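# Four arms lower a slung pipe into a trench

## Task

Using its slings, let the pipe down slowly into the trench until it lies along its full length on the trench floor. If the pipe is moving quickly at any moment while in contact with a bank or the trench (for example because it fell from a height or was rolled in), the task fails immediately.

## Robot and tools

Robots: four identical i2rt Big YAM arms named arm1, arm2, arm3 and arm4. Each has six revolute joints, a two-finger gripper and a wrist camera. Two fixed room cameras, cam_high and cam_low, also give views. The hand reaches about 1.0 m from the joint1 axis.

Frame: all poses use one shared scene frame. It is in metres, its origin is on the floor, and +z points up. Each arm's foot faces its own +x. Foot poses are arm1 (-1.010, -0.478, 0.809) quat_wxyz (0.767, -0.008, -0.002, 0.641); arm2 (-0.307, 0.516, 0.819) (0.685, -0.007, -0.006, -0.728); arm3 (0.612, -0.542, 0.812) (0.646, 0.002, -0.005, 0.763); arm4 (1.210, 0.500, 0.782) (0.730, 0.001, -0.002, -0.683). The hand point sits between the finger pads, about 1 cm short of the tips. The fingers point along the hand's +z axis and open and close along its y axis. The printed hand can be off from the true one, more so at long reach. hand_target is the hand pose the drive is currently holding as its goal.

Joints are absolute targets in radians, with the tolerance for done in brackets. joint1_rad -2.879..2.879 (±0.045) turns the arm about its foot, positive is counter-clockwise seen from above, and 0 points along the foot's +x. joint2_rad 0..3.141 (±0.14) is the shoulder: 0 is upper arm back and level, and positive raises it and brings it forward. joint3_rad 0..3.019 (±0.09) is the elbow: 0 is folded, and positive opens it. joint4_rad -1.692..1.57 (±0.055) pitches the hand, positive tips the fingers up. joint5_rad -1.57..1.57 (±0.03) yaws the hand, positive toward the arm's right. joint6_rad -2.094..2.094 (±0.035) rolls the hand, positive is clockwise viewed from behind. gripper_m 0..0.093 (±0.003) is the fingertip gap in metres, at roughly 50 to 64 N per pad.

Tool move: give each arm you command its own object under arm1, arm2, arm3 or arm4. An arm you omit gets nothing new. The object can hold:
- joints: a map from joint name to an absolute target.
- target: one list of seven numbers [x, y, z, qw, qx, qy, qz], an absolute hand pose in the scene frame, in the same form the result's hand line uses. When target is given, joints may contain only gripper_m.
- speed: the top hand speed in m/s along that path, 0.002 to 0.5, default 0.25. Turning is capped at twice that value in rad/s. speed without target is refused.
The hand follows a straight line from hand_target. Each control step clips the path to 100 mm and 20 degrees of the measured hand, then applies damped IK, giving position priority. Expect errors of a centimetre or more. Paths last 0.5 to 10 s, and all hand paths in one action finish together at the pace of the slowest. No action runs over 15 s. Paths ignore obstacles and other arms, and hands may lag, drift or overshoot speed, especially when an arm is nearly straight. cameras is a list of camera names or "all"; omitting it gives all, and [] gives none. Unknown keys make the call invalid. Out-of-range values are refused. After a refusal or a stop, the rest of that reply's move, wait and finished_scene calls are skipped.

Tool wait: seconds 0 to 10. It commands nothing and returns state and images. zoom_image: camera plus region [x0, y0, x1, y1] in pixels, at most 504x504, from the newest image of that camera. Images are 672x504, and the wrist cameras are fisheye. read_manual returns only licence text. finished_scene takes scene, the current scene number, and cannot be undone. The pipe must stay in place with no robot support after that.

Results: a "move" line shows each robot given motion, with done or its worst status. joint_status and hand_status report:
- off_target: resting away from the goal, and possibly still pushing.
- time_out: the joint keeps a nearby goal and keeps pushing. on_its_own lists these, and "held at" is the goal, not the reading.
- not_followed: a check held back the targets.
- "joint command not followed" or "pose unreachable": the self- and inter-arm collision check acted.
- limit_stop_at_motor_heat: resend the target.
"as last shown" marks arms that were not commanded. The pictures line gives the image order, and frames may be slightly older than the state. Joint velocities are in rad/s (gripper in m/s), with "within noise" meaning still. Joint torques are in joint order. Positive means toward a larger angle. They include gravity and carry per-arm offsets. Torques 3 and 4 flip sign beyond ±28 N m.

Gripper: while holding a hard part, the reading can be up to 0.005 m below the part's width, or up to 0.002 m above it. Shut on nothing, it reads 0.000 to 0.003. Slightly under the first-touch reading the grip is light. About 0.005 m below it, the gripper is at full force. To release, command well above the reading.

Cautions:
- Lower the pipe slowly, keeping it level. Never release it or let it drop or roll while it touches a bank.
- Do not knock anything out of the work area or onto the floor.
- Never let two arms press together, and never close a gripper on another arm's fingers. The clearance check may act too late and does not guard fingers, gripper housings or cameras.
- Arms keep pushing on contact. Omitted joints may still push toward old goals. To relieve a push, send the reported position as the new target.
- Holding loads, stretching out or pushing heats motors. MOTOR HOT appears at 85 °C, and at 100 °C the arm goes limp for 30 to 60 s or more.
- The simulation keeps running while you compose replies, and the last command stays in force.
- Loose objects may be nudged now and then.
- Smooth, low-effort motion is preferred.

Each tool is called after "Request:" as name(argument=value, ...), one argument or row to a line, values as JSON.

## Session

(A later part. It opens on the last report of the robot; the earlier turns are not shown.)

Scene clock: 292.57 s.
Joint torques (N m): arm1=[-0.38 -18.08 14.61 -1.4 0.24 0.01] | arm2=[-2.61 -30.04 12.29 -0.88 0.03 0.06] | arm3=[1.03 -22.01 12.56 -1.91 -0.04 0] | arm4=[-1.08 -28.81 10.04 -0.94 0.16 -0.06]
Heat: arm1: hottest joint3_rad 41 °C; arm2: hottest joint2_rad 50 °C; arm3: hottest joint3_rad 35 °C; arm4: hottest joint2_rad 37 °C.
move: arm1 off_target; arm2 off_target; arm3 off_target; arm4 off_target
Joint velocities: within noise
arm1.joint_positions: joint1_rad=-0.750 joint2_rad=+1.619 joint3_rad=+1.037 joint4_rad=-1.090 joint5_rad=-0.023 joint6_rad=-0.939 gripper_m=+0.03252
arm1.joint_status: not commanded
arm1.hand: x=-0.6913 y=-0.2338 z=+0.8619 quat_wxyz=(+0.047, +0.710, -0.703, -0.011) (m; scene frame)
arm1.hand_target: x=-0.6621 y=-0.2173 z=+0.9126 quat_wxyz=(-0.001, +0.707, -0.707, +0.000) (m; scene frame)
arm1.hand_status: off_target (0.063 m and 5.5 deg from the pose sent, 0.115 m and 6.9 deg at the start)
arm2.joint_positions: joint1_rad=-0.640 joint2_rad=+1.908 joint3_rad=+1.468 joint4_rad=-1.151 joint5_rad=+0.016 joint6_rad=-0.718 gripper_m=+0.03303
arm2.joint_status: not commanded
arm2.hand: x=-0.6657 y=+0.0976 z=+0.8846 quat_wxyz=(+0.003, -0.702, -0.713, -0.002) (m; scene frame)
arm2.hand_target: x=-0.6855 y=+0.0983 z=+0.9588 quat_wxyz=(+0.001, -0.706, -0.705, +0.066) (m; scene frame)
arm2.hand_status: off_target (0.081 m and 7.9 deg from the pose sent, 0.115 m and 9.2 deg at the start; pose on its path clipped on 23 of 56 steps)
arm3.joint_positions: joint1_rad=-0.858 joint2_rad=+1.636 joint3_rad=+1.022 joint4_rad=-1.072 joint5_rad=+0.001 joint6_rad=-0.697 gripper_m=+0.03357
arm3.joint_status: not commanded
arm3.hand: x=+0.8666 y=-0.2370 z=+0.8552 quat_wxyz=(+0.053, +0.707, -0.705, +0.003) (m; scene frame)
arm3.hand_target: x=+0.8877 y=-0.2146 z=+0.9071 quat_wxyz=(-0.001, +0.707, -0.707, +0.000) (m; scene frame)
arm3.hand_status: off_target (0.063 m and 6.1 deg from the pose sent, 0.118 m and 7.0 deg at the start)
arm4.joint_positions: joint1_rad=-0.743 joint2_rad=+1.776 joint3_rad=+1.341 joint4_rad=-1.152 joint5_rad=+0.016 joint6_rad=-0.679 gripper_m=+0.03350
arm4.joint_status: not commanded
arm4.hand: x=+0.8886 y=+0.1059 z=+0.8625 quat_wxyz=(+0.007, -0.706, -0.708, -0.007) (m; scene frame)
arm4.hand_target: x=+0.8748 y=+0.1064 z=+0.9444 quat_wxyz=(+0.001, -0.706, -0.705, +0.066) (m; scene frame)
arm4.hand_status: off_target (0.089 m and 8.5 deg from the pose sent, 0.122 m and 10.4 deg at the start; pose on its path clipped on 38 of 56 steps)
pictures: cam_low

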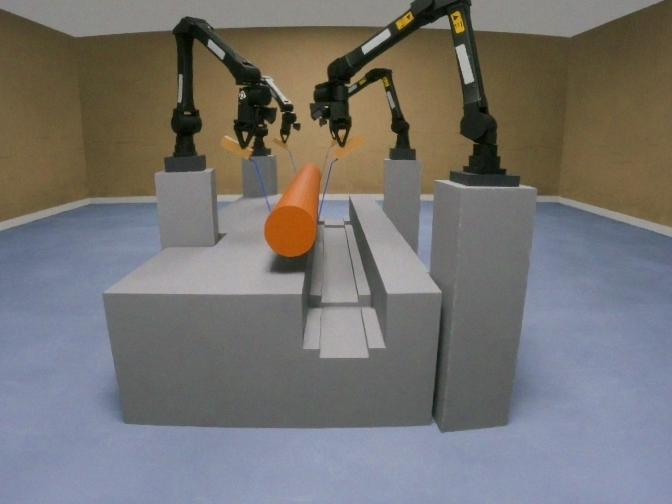

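Request:
move(
  arm1={"target": [-0.659, -0.135, 0.922, 0, 0.7071, -0.7071, 0], "speed": 0.06},
  arm2={"target": [-0.688, 0.176, 0.95, 0, 0.7055, 0.7055, -0.066], "speed": 0.06},
  arm3={"target": [0.89, -0.132, 0.92, 0, 0.7071, -0.7071, 0], "speed": 0.06},
  arm4={"target": [0.872, 0.184, 0.94, 0, 0.7055, 0.7055, -0.066], "speed": 0.06},
  cameras=["cam_low"],
)

Scene clock: 297.67 s.
Joint torques (N m): arm1=[-0.97 -20.54 14.54 -1.35 0.22 -0.01] | arm2=[-2.78 -26.11 11.95 -0.73 0.01 0.01] | arm3=[0.91 -25.93 12.7 -1.91 -0.09 0.02] | arm4=[-1.2 -25 9.99 -0.35 0.16 -0.06]
Heat: arm1: hottest joint3_rad 43 °C; arm2: hottest joint2_rad 49 °C; arm3: hottest joint3_rad 36 °C; arm4: hottest joint2_rad 38 °C.
move: arm1 off_target; arm2 off_target; arm3 off_target; arm4 off_target
Joint velocities: within noise
arm1.joint_positions: joint1_rad=-0.619 joint2_rad=+1.739 joint3_rad=+1.208 joint4_rad=-1.142 joint5_rad=-0.023 joint6_rad=-0.808 gripper_m=+0.03252
arm1.joint_status: not commanded
arm1.hand: x=-0.6870 y=-0.1566 z=+0.8647 quat_wxyz=(+0.050, +0.709, -0.703, -0.004) (m; scene frame)
arm1.hand_target: x=-0.6622 y=-0.1380 z=+0.9216 quat_wxyz=(-0.001, +0.707, -0.707, +0.000) (m; scene frame)
arm1.hand_status: off_target (0.067 m and 5.7 deg from the pose sent, 0.120 m and 5.5 deg at the start)
arm2.joint_positions: joint1_rad=-0.746 joint2_rad=+1.765 joint3_rad=+1.266 joint4_rad=-1.080 joint5_rad=+0.002 joint6_rad=-0.826 gripper_m=+0.03303
arm2.joint_status: not commanded
arm2.hand: x=-0.6647 y=+0.1755 z=+0.8861 quat_wxyz=(-0.004, -0.700, -0.714, +0.002) (m; scene frame)
arm2.hand_target: x=-0.6856 y=+0.1774 z=+0.9475 quat_wxyz=(+0.001, -0.706, -0.705, +0.066) (m; scene frame)
arm2.hand_status: off_target (0.068 m and 7.4 deg from the pose sent, 0.105 m and 7.9 deg at the start)
arm3.joint_positions: joint1_rad=-0.756 joint2_rad=+1.785 joint3_rad=+1.234 joint4_rad=-1.142 joint5_rad=+0.001 joint6_rad=-0.593 gripper_m=+0.03357
arm3.joint_status: not commanded
arm3.hand: x=+0.8706 y=-0.1578 z=+0.8585 quat_wxyz=(+0.056, +0.707, -0.705, +0.010) (m; scene frame)
arm3.hand_target: x=+0.8876 y=-0.1355 z=+0.9189 quat_wxyz=(+0.000, +0.707, -0.707, +0.000) (m; scene frame)
arm3.hand_status: off_target (0.069 m and 6.5 deg from the pose sent, 0.126 m and 6.1 deg at the start)
arm4.joint_positions: joint1_rad=-0.857 joint2_rad=+1.625 joint3_rad=+1.152 joint4_rad=-1.119 joint5_rad=+0.001 joint6_rad=-0.796 gripper_m=+0.03350
arm4.joint_status: not commanded
arm4.hand: x=+0.8923 y=+0.1875 z=+0.8665 quat_wxyz=(-0.002, -0.705, -0.709, -0.011) (m; scene frame)
arm4.hand_target: x=+0.8749 y=+0.1860 z=+0.9360 quat_wxyz=(+0.002, -0.706, -0.705, +0.066) (m; scene frame)
arm4.hand_status: off_target (0.076 m and 8.9 deg from the pose sent, 0.111 m and 8.4 deg at the start)
pictures: cam_low

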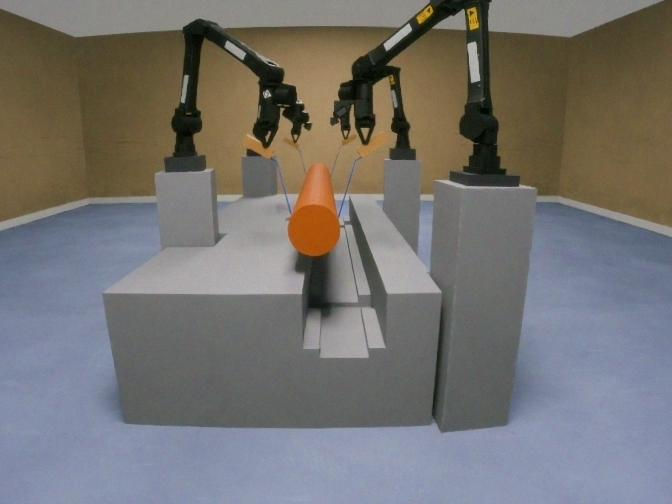

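Request:
move(
  arm1={"target": [-0.659, -0.059, 0.928, 0, 0.7071, -0.7071, 0], "speed": 0.06},
  arm2={"target": [-0.688, 0.255, 0.938, 0, 0.7055, 0.7055, -0.066], "speed": 0.06},
  arm3={"target": [0.89, -0.059, 0.926, 0, 0.7071, -0.7071, 0], "speed": 0.06},
  arm4={"target": [0.868, 0.257, 0.93, 0, 0.7055, 0.7055, -0.066], "speed": 0.06},
)

Scene clock: 324.20 s.
Joint torques (N m): arm1=[-0.62 -24.23 15.1 -1.57 0.22 0.03] | arm2=[-2.84 -22.95 11.45 -0.62 -0.01 0.03] | arm3=[0.85 -30.04 13.16 -2.18 -0.09 0.03] | arm4=[-1.38 -21.89 10 -0.18 0.03 -0.05]
Heat: arm1: hottest joint3_rad 49 °C; arm2: hottest joint3_rad 46 °C; arm3: hottest joint3_rad 43 °C; arm4: hottest joint3_rad 40 °C.
move: arm1 off_target; arm2 off_target; arm3 off_target; arm4 off_target
Joint velocities: within noise
arm1.joint_positions: joint1_rad=-0.519 joint2_rad=+1.876 joint3_rad=+1.395 joint4_rad=-1.199 joint5_rad=-0.023 joint6_rad=-0.710 gripper_m=+0.03252
arm1.joint_status: not commanded
arm1.hand: x=-0.6851 y=-0.0828 z=+0.8599 quat_wxyz=(+0.054, +0.710, -0.702, +0.001) (m; scene frame)
arm1.hand_target: x=-0.6625 y=-0.0631 z=+0.9274 quat_wxyz=(-0.002, +0.707, -0.707, +0.000) (m; scene frame)
arm1.hand_status: off_target (0.077 m and 6.2 deg from the pose sent, 0.120 m and 5.8 deg at the start)
arm2.joint_positions: joint1_rad=-0.878 joint2_rad=+1.646 joint3_rad=+1.106 joint4_rad=-1.030 joint5_rad=-0.013 joint6_rad=-0.958 gripper_m=+0.03303
arm2.joint_status: not commanded
arm2.hand: x=-0.6655 y=+0.2525 z=+0.8855 quat_wxyz=(-0.012, -0.700, -0.714, +0.008) (m; scene frame)
arm2.hand_target: x=-0.6860 y=+0.2557 z=+0.9361 quat_wxyz=(+0.001, -0.706, -0.706, +0.066) (m; scene frame)
arm2.hand_status: off_target (0.057 m and 6.9 deg from the pose sent, 0.098 m and 7.4 deg at the start)
arm3.joint_positions: joint1_rad=-0.683 joint2_rad=+1.939 joint3_rad=+1.447 joint4_rad=-1.210 joint5_rad=+0.001 joint6_rad=-0.521 gripper_m=+0.03357
arm3.joint_status: not commanded
arm3.hand: x=+0.8727 y=-0.0862 z=+0.8522 quat_wxyz=(+0.059, +0.707, -0.705, +0.015) (m; scene frame)
arm3.hand_target: x=+0.8874 y=-0.0636 z=+0.9246 quat_wxyz=(-0.001, +0.707, -0.707, +0.000) (m; scene frame)
arm3.hand_status: off_target (0.081 m and 7.0 deg from the pose sent, 0.121 m and 6.5 deg at the start)
arm4.joint_positions: joint1_rad=-0.997 joint2_rad=+1.513 joint3_rad=+1.020 joint4_rad=-1.094 joint5_rad=-0.015 joint6_rad=-0.936 gripper_m=+0.03350
arm4.joint_status: not commanded
arm4.hand: x=+0.8894 y=+0.2591 z=+0.8672 quat_wxyz=(-0.011, -0.705, -0.709, -0.007) (m; scene frame)
arm4.hand_target: x=+0.8706 y=+0.2582 z=+0.9269 quat_wxyz=(+0.002, -0.706, -0.706, +0.066) (m; scene frame)
arm4.hand_status: off_target (0.066 m and 8.5 deg from the pose sent, 0.097 m and 8.9 deg at the start)
pictures: arm1_cam_wrist, arm2_cam_wrist, arm3_cam_wrist, arm4_cam_wrist, cam_high, cam_low

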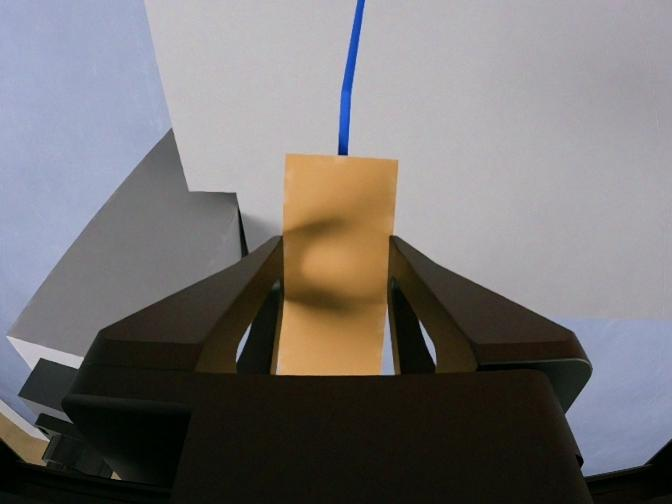

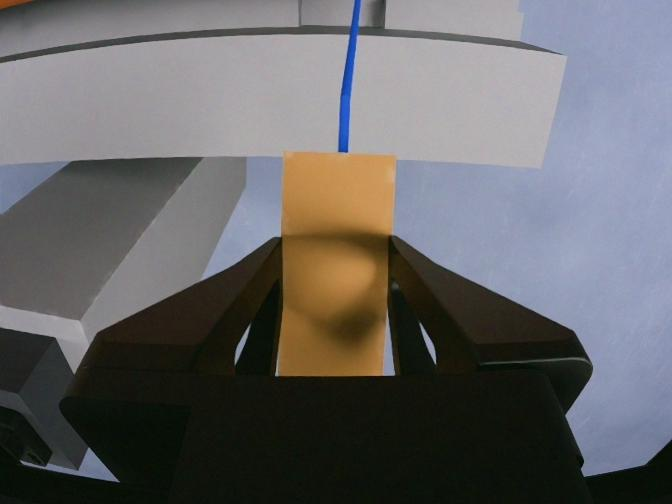

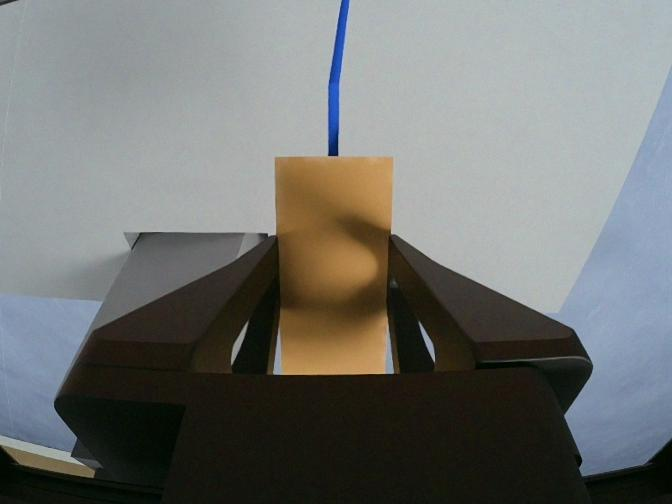

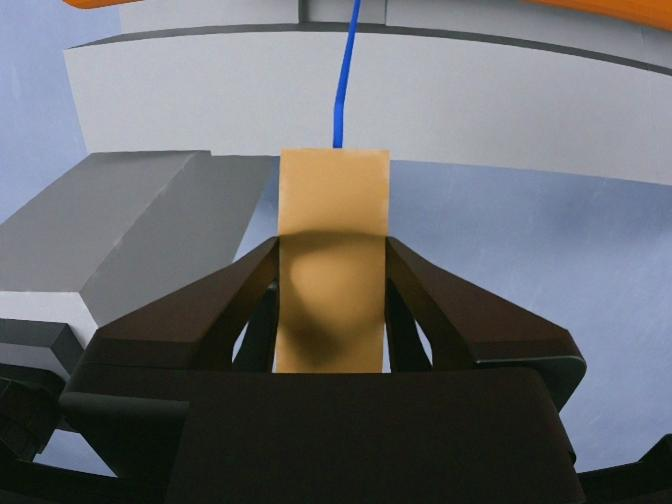

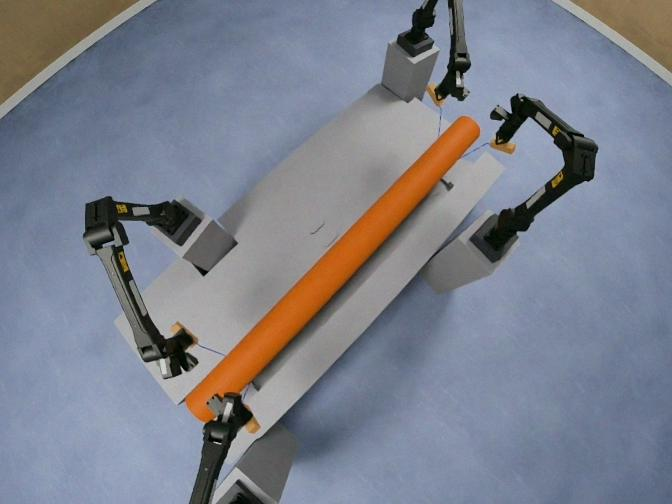

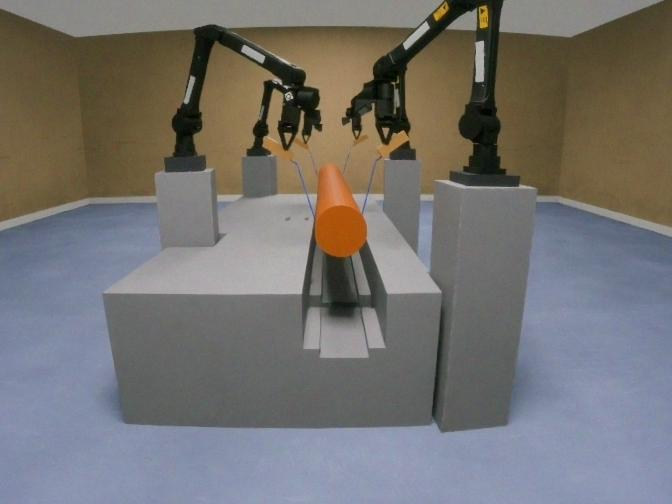

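Request:
move(
  arm1={"target": [-0.659, -0.06, 0.882, 0, 0.7071, -0.7071, 0], "speed": 0.05},
  arm2={"target": [-0.688, 0.257, 0.892, 0, 0.7055, 0.7055, -0.066], "speed": 0.05},
  arm3={"target": [0.888, -0.06, 0.88, 0, 0.7071, -0.7071, 0], "speed": 0.05},
  arm4={"target": [0.868, 0.26, 0.883, 0, 0.7055, 0.7055, -0.066], "speed": 0.05},
)

Request:
zoom_image(
  camera="cam_high",
  region=[150, 320, 310, 480],
)

Request:
zoom_image(
  camera="cam_high",
  region=[390, 80, 530, 220],
)

Request:
zoom_image(
  camera="cam_low",
  region=[270, 130, 430, 370],
)

Scene clock: 332.37 s.
Joint torques (N m): arm1=[-1.2 -24.7 10.92 -0.39 0.22 0.02] | arm2=[-3.02 -20.31 11.08 -0.42 0.02 0.01] | arm3=[1.03 -30.51 9.1 -0.96 -0.1 0.04] | arm4=[-1.49 -18.61 9.7 0.05 0.05 -0.03]
Heat: arm1: hottest joint3_rad 48 °C; arm2: hottest joint3_rad 45 °C; arm3: hottest joint3_rad 44 °C; arm4: hottest joint3_rad 39 °C.
move: arm1 off_target; arm2 off_target; arm3 off_target; arm4 off_target
Joint velocities: within noise
arm1.joint_positions: joint1_rad=-0.519 joint2_rad=+1.931 joint3_rad=+1.395 joint4_rad=-1.132 joint5_rad=-0.023 joint6_rad=-0.708 gripper_m=+0.03252
arm1.joint_status: not commanded
arm1.hand: x=-0.6776 y=-0.0746 z=+0.8308 quat_wxyz=(+0.048, +0.710, -0.703, +0.001) (m; scene frame)
arm1.hand_target: x=-0.6605 y=-0.0618 z=+0.8813 quat_wxyz=(+0.000, +0.707, -0.707, +0.000) (m; scene frame)
arm1.hand_status: off_target (0.056 m and 5.6 deg from the pose sent, 0.041 m and 6.2 deg at the start)
arm2.joint_positions: joint1_rad=-0.881 joint2_rad=+1.673 joint3_rad=+1.039 joint4_rad=-0.914 joint5_rad=-0.014 joint6_rad=-0.966 gripper_m=+0.03303
arm2.joint_status: not commanded
arm2.hand: x=-0.6629 y=+0.2556 z=+0.8529 quat_wxyz=(-0.010, -0.699, -0.715, +0.020) (m; scene frame)
arm2.hand_target: x=-0.6866 y=+0.2578 z=+0.8912 quat_wxyz=(+0.001, -0.706, -0.705, +0.066) (m; scene frame)
arm2.hand_status: off_target (0.046 m and 5.6 deg from the pose sent, 0.024 m and 6.8 deg at the start)
arm3.joint_positions: joint1_rad=-0.682 joint2_rad=+1.988 joint3_rad=+1.439 joint4_rad=-1.133 joint5_rad=+0.001 joint6_rad=-0.520 gripper_m=+0.03357
arm3.joint_status: not commanded
arm3.hand: x=+0.8771 y=-0.0767 z=+0.8227 quat_wxyz=(+0.049, +0.707, -0.705, +0.013) (m; scene frame)
arm3.hand_target: x=+0.8868 y=-0.0619 z=+0.8785 quat_wxyz=(+0.000, +0.707, -0.707, +0.000) (m; scene frame)
arm3.hand_status: off_target (0.061 m and 5.8 deg from the pose sent, 0.041 m and 7.0 deg at the start)
arm4.joint_positions: joint1_rad=-1.003 joint2_rad=+1.526 joint3_rad=+0.941 joint4_rad=-0.973 joint5_rad=-0.018 joint6_rad=-0.946 gripper_m=+0.03350
arm4.joint_status: not commanded
arm4.hand: x=+0.8933 y=+0.2645 z=+0.8362 quat_wxyz=(-0.010, -0.704, -0.710, +0.007) (m; scene frame)
arm4.hand_target: x=+0.8698 y=+0.2609 z=+0.8819 quat_wxyz=(+0.001, -0.706, -0.706, +0.066) (m; scene frame)
arm4.hand_status: off_target (0.053 m and 6.9 deg from the pose sent, 0.027 m and 8.5 deg at the start)
pictures: arm1_cam_wrist, arm2_cam_wrist, arm3_cam_wrist, arm4_cam_wrist, cam_high, cam_low

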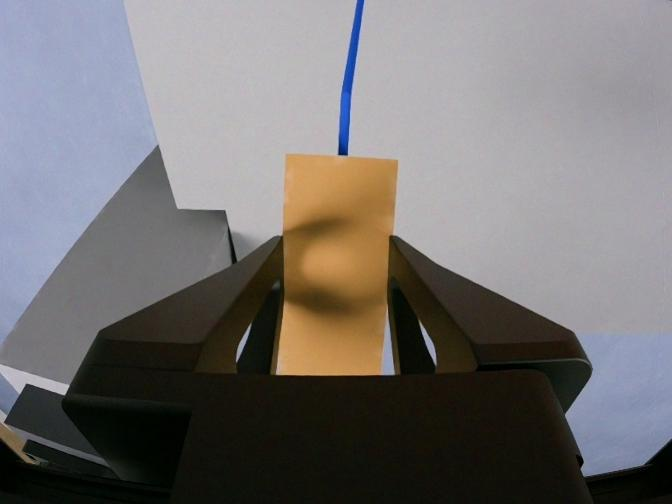

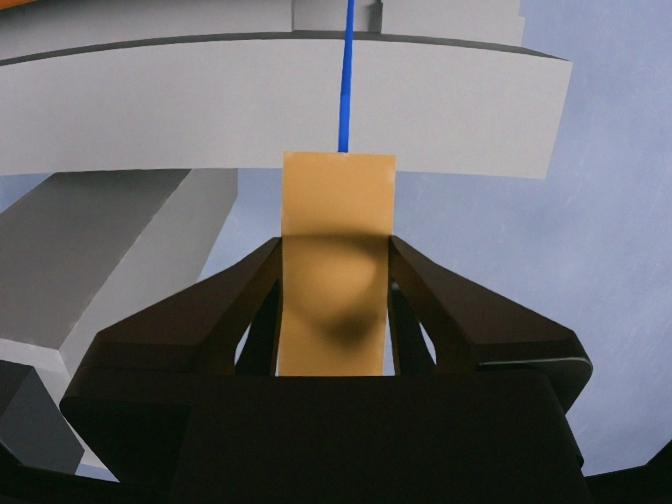

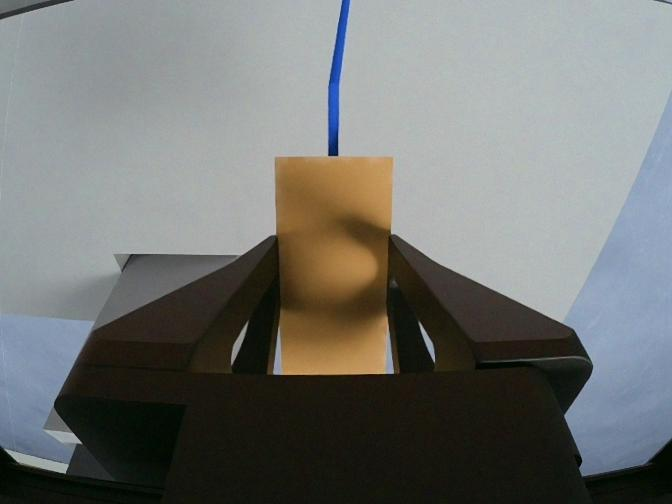

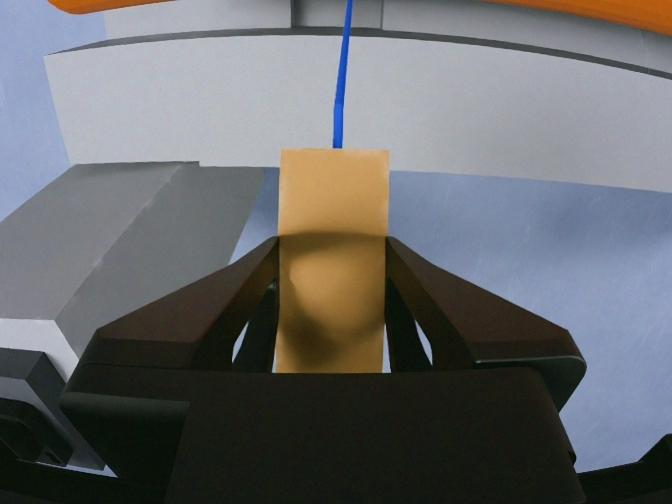

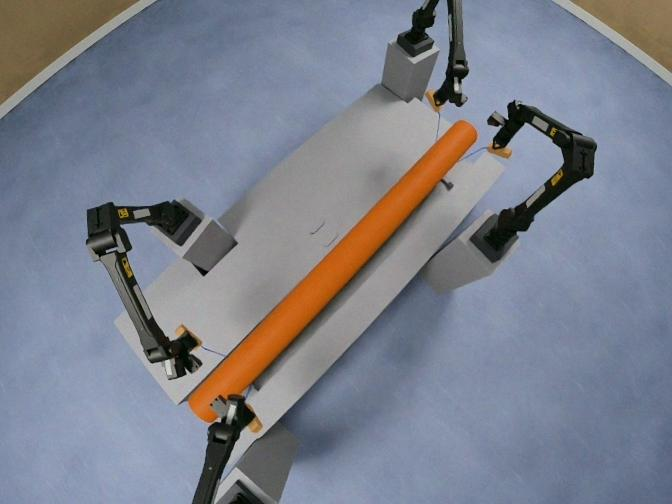

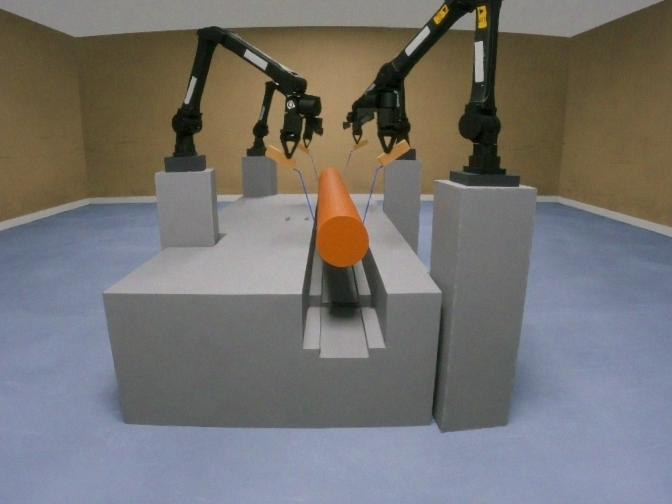

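Scaled by 3.150.

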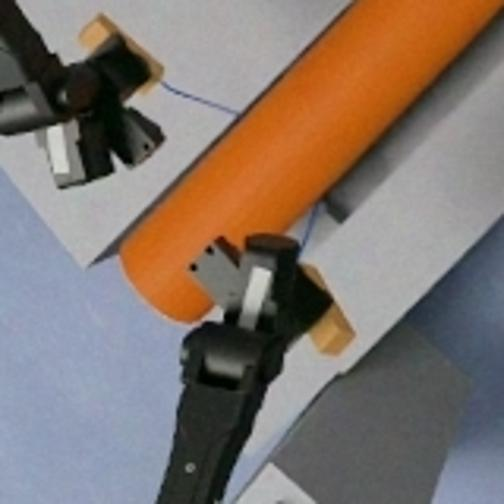

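Scaled by 3.600.

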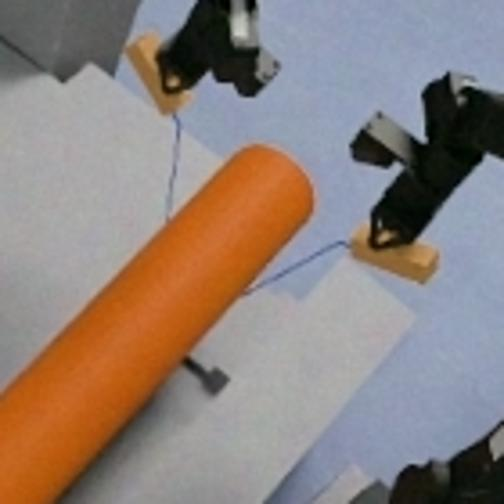

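Scaled by 2.100.

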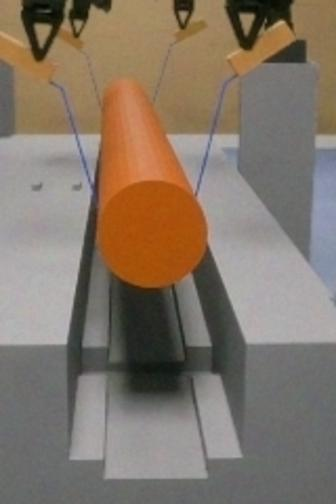

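Request:
move(
  arm1={"target": [-0.661, -0.064, 0.79, 0, 0.7071, -0.7071, 0], "speed": 0.05},
  arm2={"target": [-0.69, 0.256, 0.80, 0, 0.7055, 0.7055, -0.066], "speed": 0.05},
  arm3={"target": [0.886, -0.064, 0.788, 0, 0.7071, -0.7071, 0], "speed": 0.05},
  arm4={"target": [0.866, 0.256, 0.791, 0, 0.7055, 0.7055, -0.066], "speed": 0.05},
  cameras=["cam_high", "cam_low"],
)

Request:
zoom_image(
  camera="cam_low",
  region=[270, 130, 430, 370],
)

Scene clock: 340.67 s.
Joint torques (N m): arm1=[-1.03 -24.23 8.47 -0.24 0.18 0.02] | arm2=[-3.08 -20.78 8.65 -0.34 0.03 0.05] | arm3=[1.08 -30.51 7.41 -0.83 -0.1 0.02] | arm4=[-1.14 -19.37 7.42 0.1 0.06 0.02]
Heat: arm1: hottest joint3_rad 46 °C; arm2: hottest joint3_rad 44 °C; arm3: hottest joint3_rad 42 °C; arm4: hottest joint3_rad 39 °C.
move: arm1 off_target; arm2 off_target; arm3 off_target; arm4 off_target
Joint velocities: within noise
arm1.joint_positions: joint1_rad=-0.518 joint2_rad=+2.041 joint3_rad=+1.315 joint4_rad=-0.922 joint5_rad=-0.023 joint6_rad=-0.708 gripper_m=+0.03252
arm1.joint_status: not commanded
arm1.hand: x=-0.6785 y=-0.0771 z=+0.7484 quat_wxyz=(+0.038, +0.710, -0.703, +0.000) (m; scene frame)
arm1.hand_target: x=-0.6619 y=-0.0649 z=+0.7893 quat_wxyz=(+0.000, +0.707, -0.707, +0.000) (m; scene frame)
arm1.hand_status: off_target (0.047 m and 4.4 deg from the pose sent, 0.045 m and 5.6 deg at the start)
arm2.joint_positions: joint1_rad=-0.884 joint2_rad=+1.830 joint3_rad=+0.964 joint4_rad=-0.668 joint5_rad=-0.015 joint6_rad=-0.970 gripper_m=+0.03303
arm2.joint_status: not commanded
arm2.hand: x=-0.6636 y=+0.2553 z=+0.7672 quat_wxyz=(-0.010, -0.698, -0.715, +0.026) (m; scene frame)
arm2.hand_target: x=-0.6891 y=+0.2566 z=+0.7992 quat_wxyz=(+0.001, -0.706, -0.705, +0.066) (m; scene frame)
arm2.hand_status: off_target (0.042 m and 4.9 deg from the pose sent, 0.060 m and 5.6 deg at the start)
arm3.joint_positions: joint1_rad=-0.682 joint2_rad=+2.093 joint3_rad=+1.352 joint4_rad=-0.925 joint5_rad=+0.001 joint6_rad=-0.519 gripper_m=+0.03357
arm3.joint_status: not commanded
arm3.hand: x=+0.8734 y=-0.0830 z=+0.7392 quat_wxyz=(+0.041, +0.707, -0.705, +0.011) (m; scene frame)
arm3.hand_target: x=+0.8852 y=-0.0653 z=+0.7867 quat_wxyz=(+0.000, +0.707, -0.707, +0.000) (m; scene frame)
arm3.hand_status: off_target (0.054 m and 4.9 deg from the pose sent, 0.038 m and 5.8 deg at the start)
arm4.joint_positions: joint1_rad=-1.003 joint2_rad=+1.686 joint3_rad=+0.849 joint4_rad=-0.707 joint5_rad=-0.018 joint6_rad=-0.946 gripper_m=+0.03350
arm4.joint_status: not commanded
arm4.hand: x=+0.8931 y=+0.2637 z=+0.7506 quat_wxyz=(-0.009, -0.704, -0.710, +0.014) (m; scene frame)
arm4.hand_target: x=+0.8672 y=+0.2567 z=+0.7898 quat_wxyz=(+0.001, -0.706, -0.706, +0.066) (m; scene frame)
arm4.hand_status: off_target (0.049 m and 6.1 deg from the pose sent, 0.053 m and 6.9 deg at the start)
pictures: cam_high, cam_low

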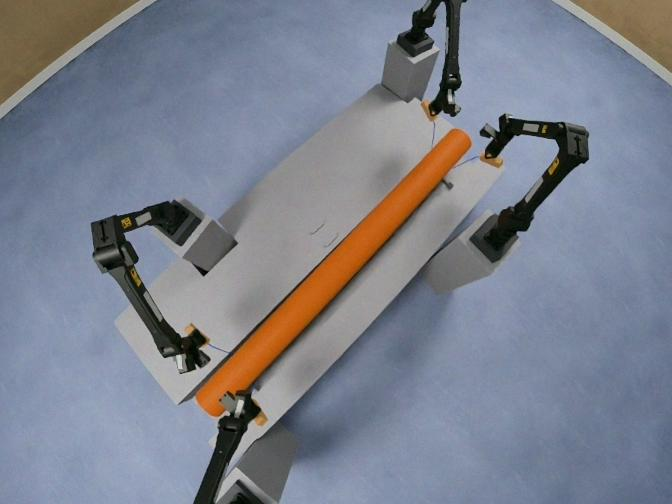

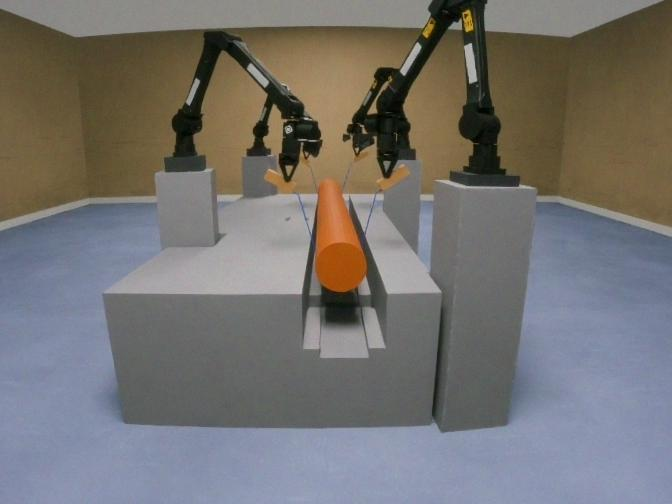

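Scaled by 2.100.

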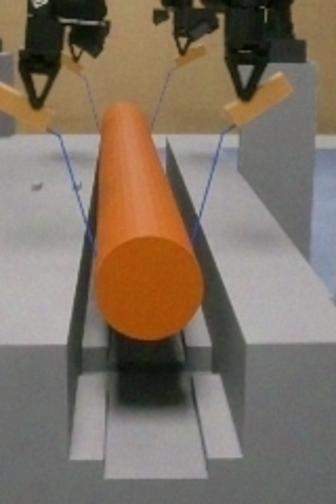

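Request:
move(
  arm1={"target": [-0.661, -0.064, 0.69, 0, 0.7071, -0.7071, 0], "speed": 0.05},
  arm2={"target": [-0.69, 0.256, 0.70, 0, 0.7055, 0.7055, -0.066], "speed": 0.05},
  arm3={"target": [0.886, -0.06, 0.688, 0, 0.7071, -0.7071, 0], "speed": 0.05},
  arm4={"target": [0.866, 0.256, 0.691, 0, 0.7055, 0.7055, -0.066], "speed": 0.05},
  cameras=["cam_high", "cam_low"],
)

Request:
zoom_image(
  camera="cam_low",
  region=[270, 130, 430, 370],
)

Scene clock: 347.50 s.
Joint torques (N m): arm1=[-1.32 -24.76 6.54 -0.29 0.23 0.06] | arm2=[-2.9 -21.19 5.7 -0.16 0 0.06] | arm3=[1.03 -30.33 6.3 -0.75 -0.1 0.05] | arm4=[-1.32 -20.66 4.45 0.29 0.1 0]
Heat: arm1: hottest joint3_rad 46 °C; arm2: hottest joint3_rad 43 °C; arm3: hottest joint3_rad 41 °C; arm4: hottest joint3_rad 39 °C.
move: arm1 off_target; arm2 off_target; arm3 off_target; arm4 off_target
Joint velocities: within noise
arm1.joint_positions: joint1_rad=-0.511 joint2_rad=+2.207 joint3_rad=+1.295 joint4_rad=-0.715 joint5_rad=-0.024 joint6_rad=-0.708 gripper_m=+0.03252
arm1.joint_status: not commanded
arm1.hand: x=-0.6791 y=-0.0746 z=+0.6572 quat_wxyz=(+0.027, +0.713, -0.701, -0.001) (m; scene frame)
arm1.hand_target: x=-0.6614 y=-0.0646 z=+0.6893 quat_wxyz=(+0.000, +0.707, -0.707, +0.000) (m; scene frame)
arm1.hand_status: off_target (0.039 m and 3.3 deg from the pose sent, 0.062 m and 4.4 deg at the start)
arm2.joint_positions: joint1_rad=-0.890 joint2_rad=+2.046 joint3_rad=+0.943 joint4_rad=-0.418 joint5_rad=-0.015 joint6_rad=-0.974 gripper_m=+0.03303
arm2.joint_status: not commanded
arm2.hand: x=-0.6642 y=+0.2565 z=+0.6741 quat_wxyz=(-0.008, -0.699, -0.715, +0.033) (m; scene frame)
arm2.hand_target: x=-0.6893 y=+0.2564 z=+0.6994 quat_wxyz=(+0.001, -0.706, -0.706, +0.066) (m; scene frame)
arm2.hand_status: off_target (0.037 m and 4.1 deg from the pose sent, 0.072 m and 4.9 deg at the start)
arm3.joint_positions: joint1_rad=-0.680 joint2_rad=+2.262 joint3_rad=+1.340 joint4_rad=-0.732 joint5_rad=+0.001 joint6_rad=-0.518 gripper_m=+0.03357
arm3.joint_status: not commanded
arm3.hand: x=+0.8719 y=-0.0835 z=+0.6468 quat_wxyz=(+0.036, +0.708, -0.705, +0.009) (m; scene frame)
arm3.hand_target: x=+0.8854 y=-0.0612 z=+0.6871 quat_wxyz=(+0.000, +0.707, -0.707, +0.000) (m; scene frame)
arm3.hand_status: off_target (0.049 m and 4.2 deg from the pose sent, 0.058 m and 4.9 deg at the start)
arm4.joint_positions: joint1_rad=-1.003 joint2_rad=+1.923 joint3_rad=+0.810 joint4_rad=-0.419 joint5_rad=-0.019 joint6_rad=-0.946 gripper_m=+0.03350
arm4.joint_status: not commanded
arm4.hand: x=+0.8940 y=+0.2636 z=+0.6554 quat_wxyz=(-0.009, -0.704, -0.710, +0.020) (m; scene frame)
arm4.hand_target: x=+0.8668 y=+0.2564 z=+0.6894 quat_wxyz=(+0.001, -0.706, -0.706, +0.066) (m; scene frame)
arm4.hand_status: off_target (0.046 m and 5.4 deg from the pose sent, 0.066 m and 6.1 deg at the start)
pictures: cam_high, cam_low

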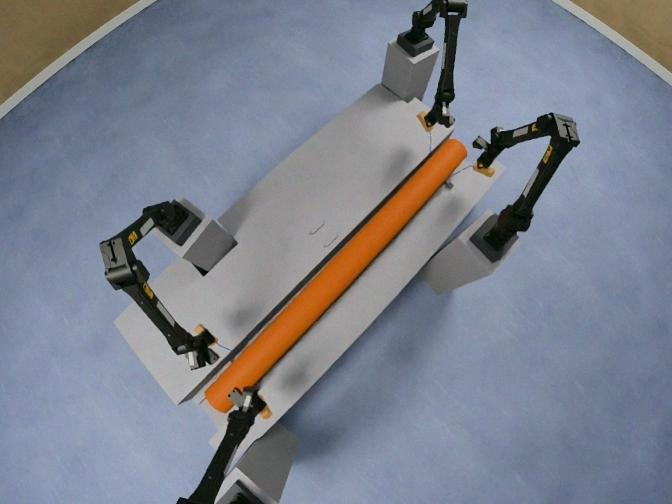

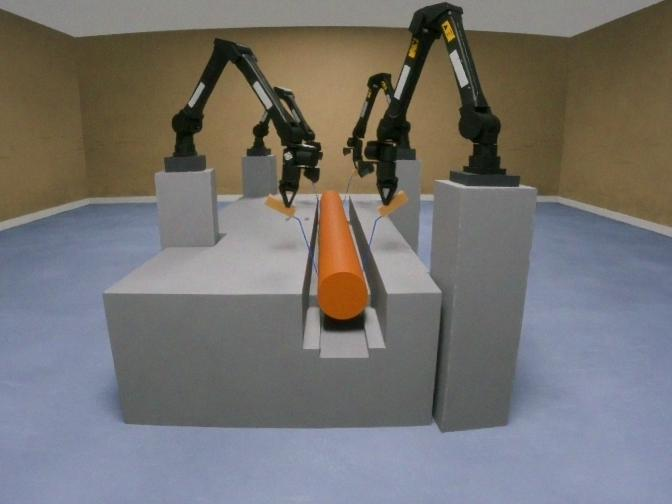

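Scaled by 2.100.

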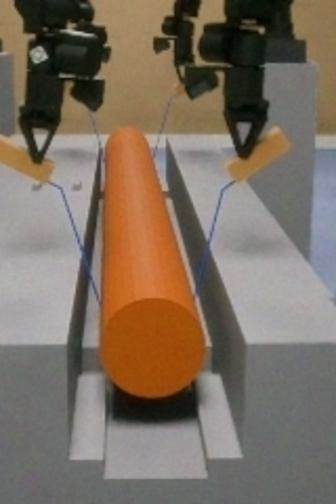

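Request:
move(
  arm1={"target": [-0.661, -0.066, 0.635, 0, 0.7071, -0.7071, 0], "speed": 0.025},
  arm2={"target": [-0.69, 0.254, 0.645, 0, 0.7055, 0.7055, -0.066], "speed": 0.025},
  arm3={"target": [0.886, -0.062, 0.633, 0, 0.7071, -0.7071, 0], "speed": 0.025},
  arm4={"target": [0.866, 0.254, 0.636, 0, 0.7055, 0.7055, -0.066], "speed": 0.025},
  cameras=["cam_high", "cam_low"],
)

Request:
zoom_image(
  camera="cam_low",
  region=[270, 130, 430, 370],
)

Scene clock: 356.97 s.
Joint torques (N m): arm1=[-1.26 -23.41 6.31 -0.35 0.4 0.11] | arm2=[-2.67 -20.84 6.11 -0.21 0 0.08] | arm3=[1.03 -28.63 6.34 -0.81 -0.09 0.02] | arm4=[-1.14 -20.89 3.9 0.27 0.1 0.04]
Heat: arm1: hottest joint3_rad 44 °C; arm2: hottest joint2_rad 41 °C; arm3: hottest joint2_rad 39 °C; arm4: hottest joint3_rad 37 °C.
move: arm1 off_target; arm2 off_target; arm3 off_target; arm4 off_target
Joint velocities: within noise
arm1.joint_positions: joint1_rad=-0.509 joint2_rad=+2.294 joint3_rad=+1.295 joint4_rad=-0.610 joint5_rad=-0.027 joint6_rad=-0.708 gripper_m=+0.03252
arm1.joint_status: not commanded
arm1.hand: x=-0.6804 y=-0.0749 z=+0.6122 quat_wxyz=(+0.019, +0.714, -0.700, -0.004) (m; scene frame)
arm1.hand_target: x=-0.6613 y=-0.0663 z=+0.6350 quat_wxyz=(+0.000, +0.707, -0.707, +0.000) (m; scene frame)
arm1.hand_status: off_target (0.031 m and 2.5 deg from the pose sent, 0.030 m and 3.3 deg at the start)
arm2.joint_positions: joint1_rad=-0.891 joint2_rad=+2.177 joint3_rad=+0.943 joint4_rad=-0.293 joint5_rad=-0.015 joint6_rad=-0.974 gripper_m=+0.03303
arm2.joint_status: not commanded
arm2.hand: x=-0.6566 y=+0.2615 z=+0.6213 quat_wxyz=(-0.009, -0.699, -0.714, +0.029) (m; scene frame)
arm2.hand_target: x=-0.6892 y=+0.2548 z=+0.6452 quat_wxyz=(+0.001, -0.706, -0.705, +0.066) (m; scene frame)
arm2.hand_status: off_target (0.042 m and 4.5 deg from the pose sent, 0.039 m and 4.1 deg at the start)
arm3.joint_positions: joint1_rad=-0.680 joint2_rad=+2.350 joint3_rad=+1.340 joint4_rad=-0.633 joint5_rad=+0.001 joint6_rad=-0.518 gripper_m=+0.03357
arm3.joint_status: not commanded
arm3.hand: x=+0.8700 y=-0.0866 z=+0.6008 quat_wxyz=(+0.030, +0.708, -0.706, +0.008) (m; scene frame)
arm3.hand_target: x=+0.8855 y=-0.0631 z=+0.6328 quat_wxyz=(+0.000, +0.707, -0.707, +0.000) (m; scene frame)
arm3.hand_status: off_target (0.044 m and 3.6 deg from the pose sent, 0.029 m and 4.2 deg at the start)
arm4.joint_positions: joint1_rad=-1.003 joint2_rad=+2.069 joint3_rad=+0.810 joint4_rad=-0.273 joint5_rad=-0.019 joint6_rad=-0.946 gripper_m=+0.03350
arm4.joint_status: not commanded
arm4.hand: x=+0.8987 y=+0.2668 z=+0.6025 quat_wxyz=(-0.009, -0.704, -0.710, +0.020) (m; scene frame)
arm4.hand_target: x=+0.8669 y=+0.2547 z=+0.6349 quat_wxyz=(+0.001, -0.706, -0.706, +0.066) (m; scene frame)
arm4.hand_status: off_target (0.049 m and 5.4 deg from the pose sent, 0.035 m and 5.4 deg at the start)
pictures: cam_high, cam_low

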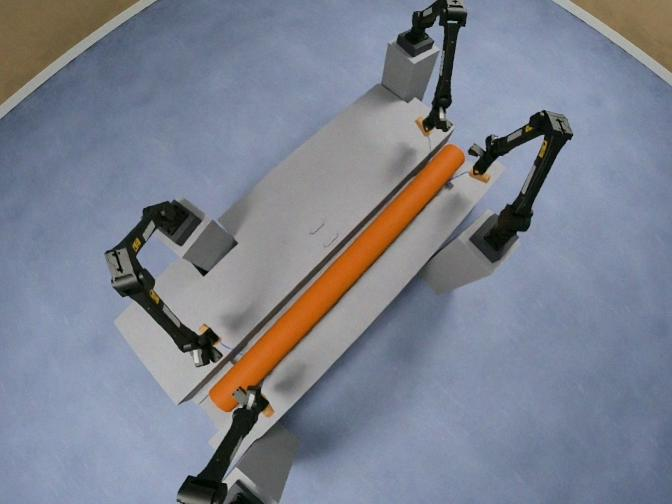

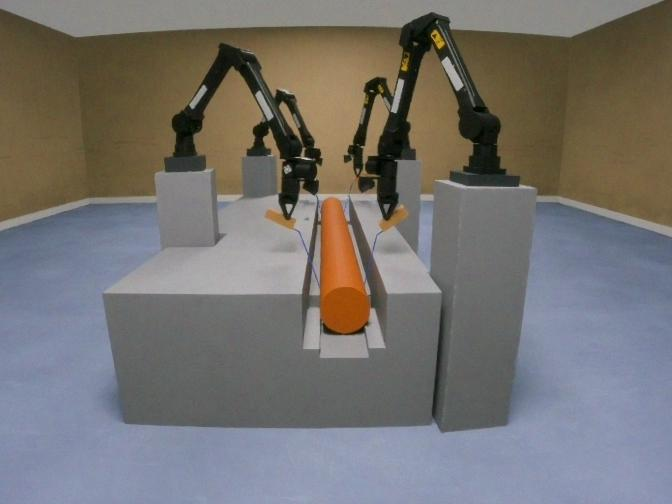

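Scaled by 2.100.

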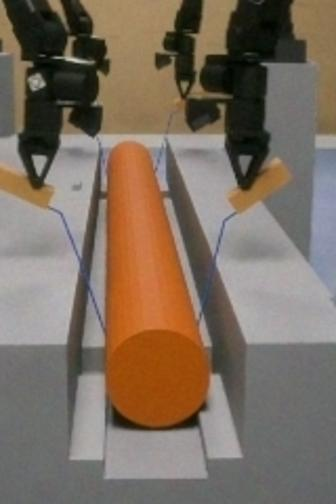

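Request:
move(
  arm1={"target": [-0.661, -0.07, 0.59, 0, 0.7071, -0.7071, 0], "speed": 0.025},
  arm2={"target": [-0.69, 0.25, 0.60, 0, 0.7055, 0.7055, -0.066], "speed": 0.025},
  arm3={"target": [0.886, -0.068, 0.588, 0, 0.7071, -0.7071, 0], "speed": 0.025},
  arm4={"target": [0.864, 0.248, 0.591, 0, 0.7055, 0.7055, -0.066], "speed": 0.025},
)

Request:
zoom_image(
  camera="cam_low",
  region=[270, 130, 430, 370],
)

Scene clock: 363.03 s.
Joint torques (N m): arm1=[-2.67 -21.42 6.02 0.17 0.49 0.02] | arm2=[-2.26 -19.31 5.83 0.18 -0.08 0.15] | arm3=[0.38 -23.82 6.34 0.25 -0.09 -0.04] | arm4=[-0.56 -15.91 4.51 0.91 0.1 0.12]
Heat: arm1: hottest joint3_rad 43 °C; arm2: hottest joint2_rad 40 °C; arm3: hottest joint2_rad 39 °C; arm4: hottest joint3_rad 37 °C.
move: arm1 off_target; arm2 off_target; arm3 off_target; arm4 off_target
Joint velocities: within noise
arm1.joint_positions: joint1_rad=-0.507 joint2_rad=+2.359 joint3_rad=+1.311 joint4_rad=-0.543 joint5_rad=-0.029 joint6_rad=-0.708 gripper_m=+0.03252
arm1.joint_status: not commanded
arm1.hand: x=-0.6792 y=-0.0720 z=+0.5821 quat_wxyz=(+0.010, +0.715, -0.699, -0.005) (m; scene frame)
arm1.hand_target: x=-0.6611 y=-0.0702 z=+0.5903 quat_wxyz=(+0.000, +0.707, -0.707, +0.000) (m; scene frame)
arm1.hand_status: off_target (0.020 m and 1.8 deg from the pose sent, 0.030 m and 2.5 deg at the start)
arm2.joint_positions: joint1_rad=-0.891 joint2_rad=+2.273 joint3_rad=+0.975 joint4_rad=-0.218 joint5_rad=-0.013 joint6_rad=-0.974 gripper_m=+0.03303
arm2.joint_status: not commanded
arm2.hand: x=-0.6604 y=+0.2586 z=+0.5867 quat_wxyz=(-0.007, -0.699, -0.714, +0.035) (m; scene frame)
arm2.hand_target: x=-0.6895 y=+0.2505 z=+0.6008 quat_wxyz=(+0.000, -0.706, -0.706, +0.066) (m; scene frame)
arm2.hand_status: off_target (0.034 m and 3.9 deg from the pose sent, 0.041 m and 4.5 deg at the start)
arm3.joint_positions: joint1_rad=-0.680 joint2_rad=+2.381 joint3_rad=+1.349 joint4_rad=-0.578 joint5_rad=+0.000 joint6_rad=-0.518 gripper_m=+0.03357
arm3.joint_status: not commanded
arm3.hand: x=+0.8737 y=-0.0799 z=+0.5860 quat_wxyz=(+0.014, +0.708, -0.706, +0.003) (m; scene frame)
arm3.hand_target: x=+0.8860 y=-0.0683 z=+0.5885 quat_wxyz=(+0.000, +0.707, -0.707, +0.000) (m; scene frame)
arm3.hand_status: off_target (0.017 m and 1.7 deg from the pose sent, 0.028 m and 3.5 deg at the start)
arm4.joint_positions: joint1_rad=-1.003 joint2_rad=+2.138 joint3_rad=+0.833 joint4_rad=-0.195 joint5_rad=-0.019 joint6_rad=-0.946 gripper_m=+0.03350
arm4.joint_status: not commanded
arm4.hand: x=+0.8895 y=+0.2600 z=+0.5809 quat_wxyz=(-0.006, -0.703, -0.710, +0.036) (m; scene frame)
arm4.hand_target: x=+0.8645 y=+0.2485 z=+0.5918 quat_wxyz=(+0.000, -0.706, -0.706, +0.066) (m; scene frame)
arm4.hand_status: off_target (0.030 m and 3.6 deg from the pose sent, 0.041 m and 5.5 deg at the start)
pictures: arm1_cam_wrist, arm2_cam_wrist, arm3_cam_wrist, arm4_cam_wrist, cam_high, cam_low

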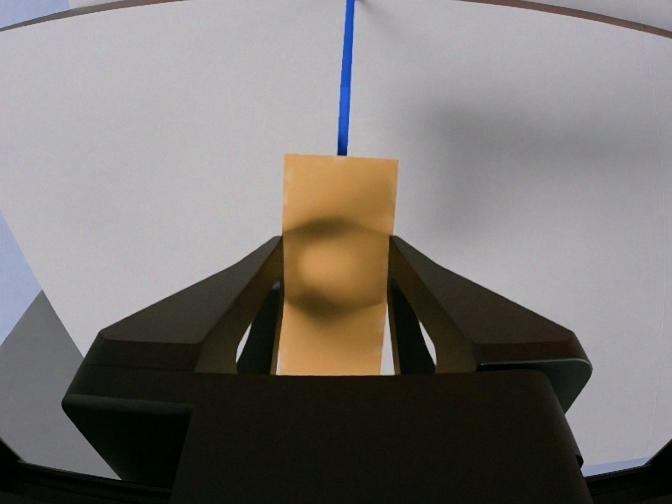

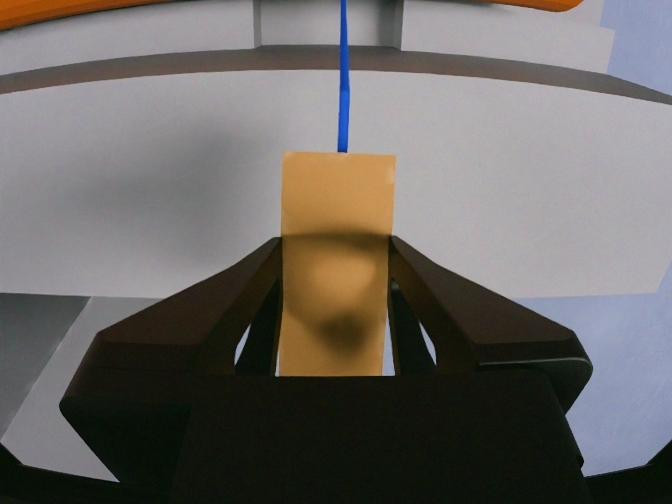

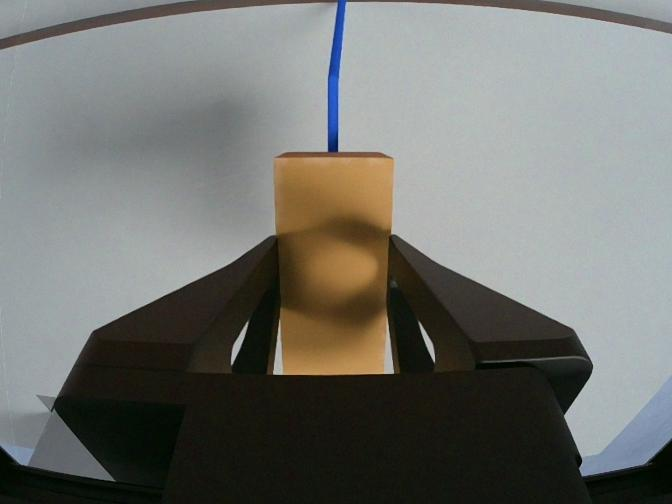

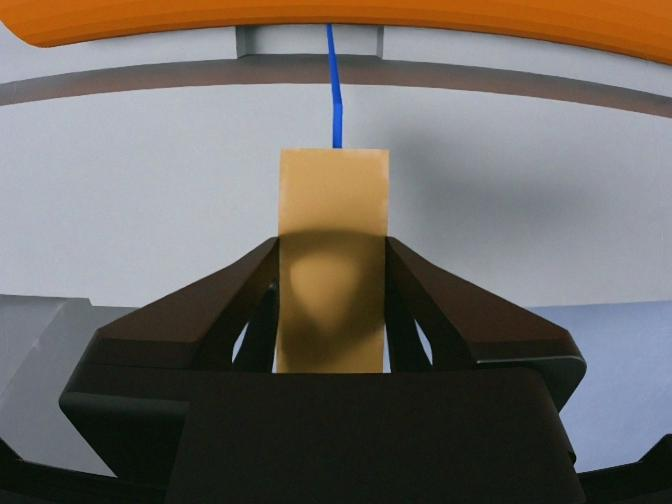

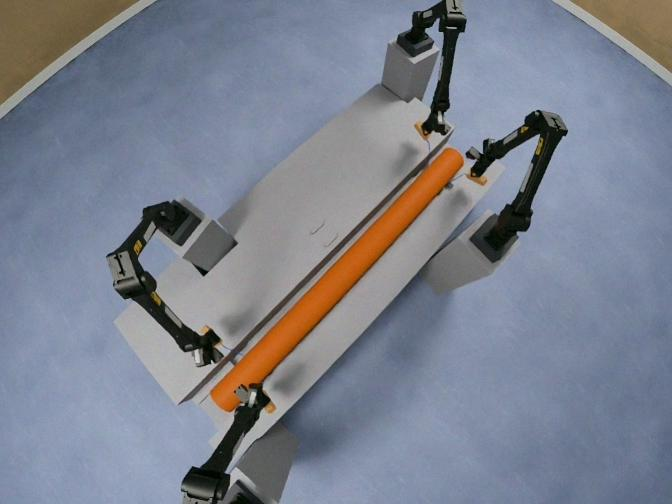

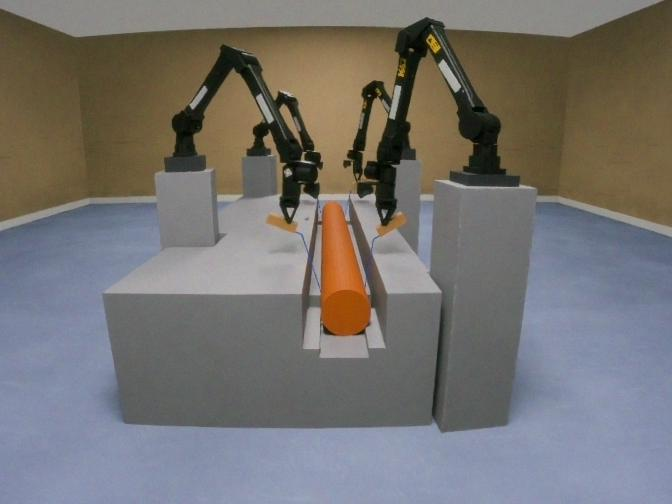

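Scaled by 2.100.

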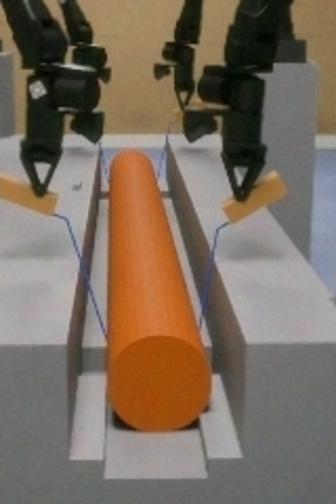

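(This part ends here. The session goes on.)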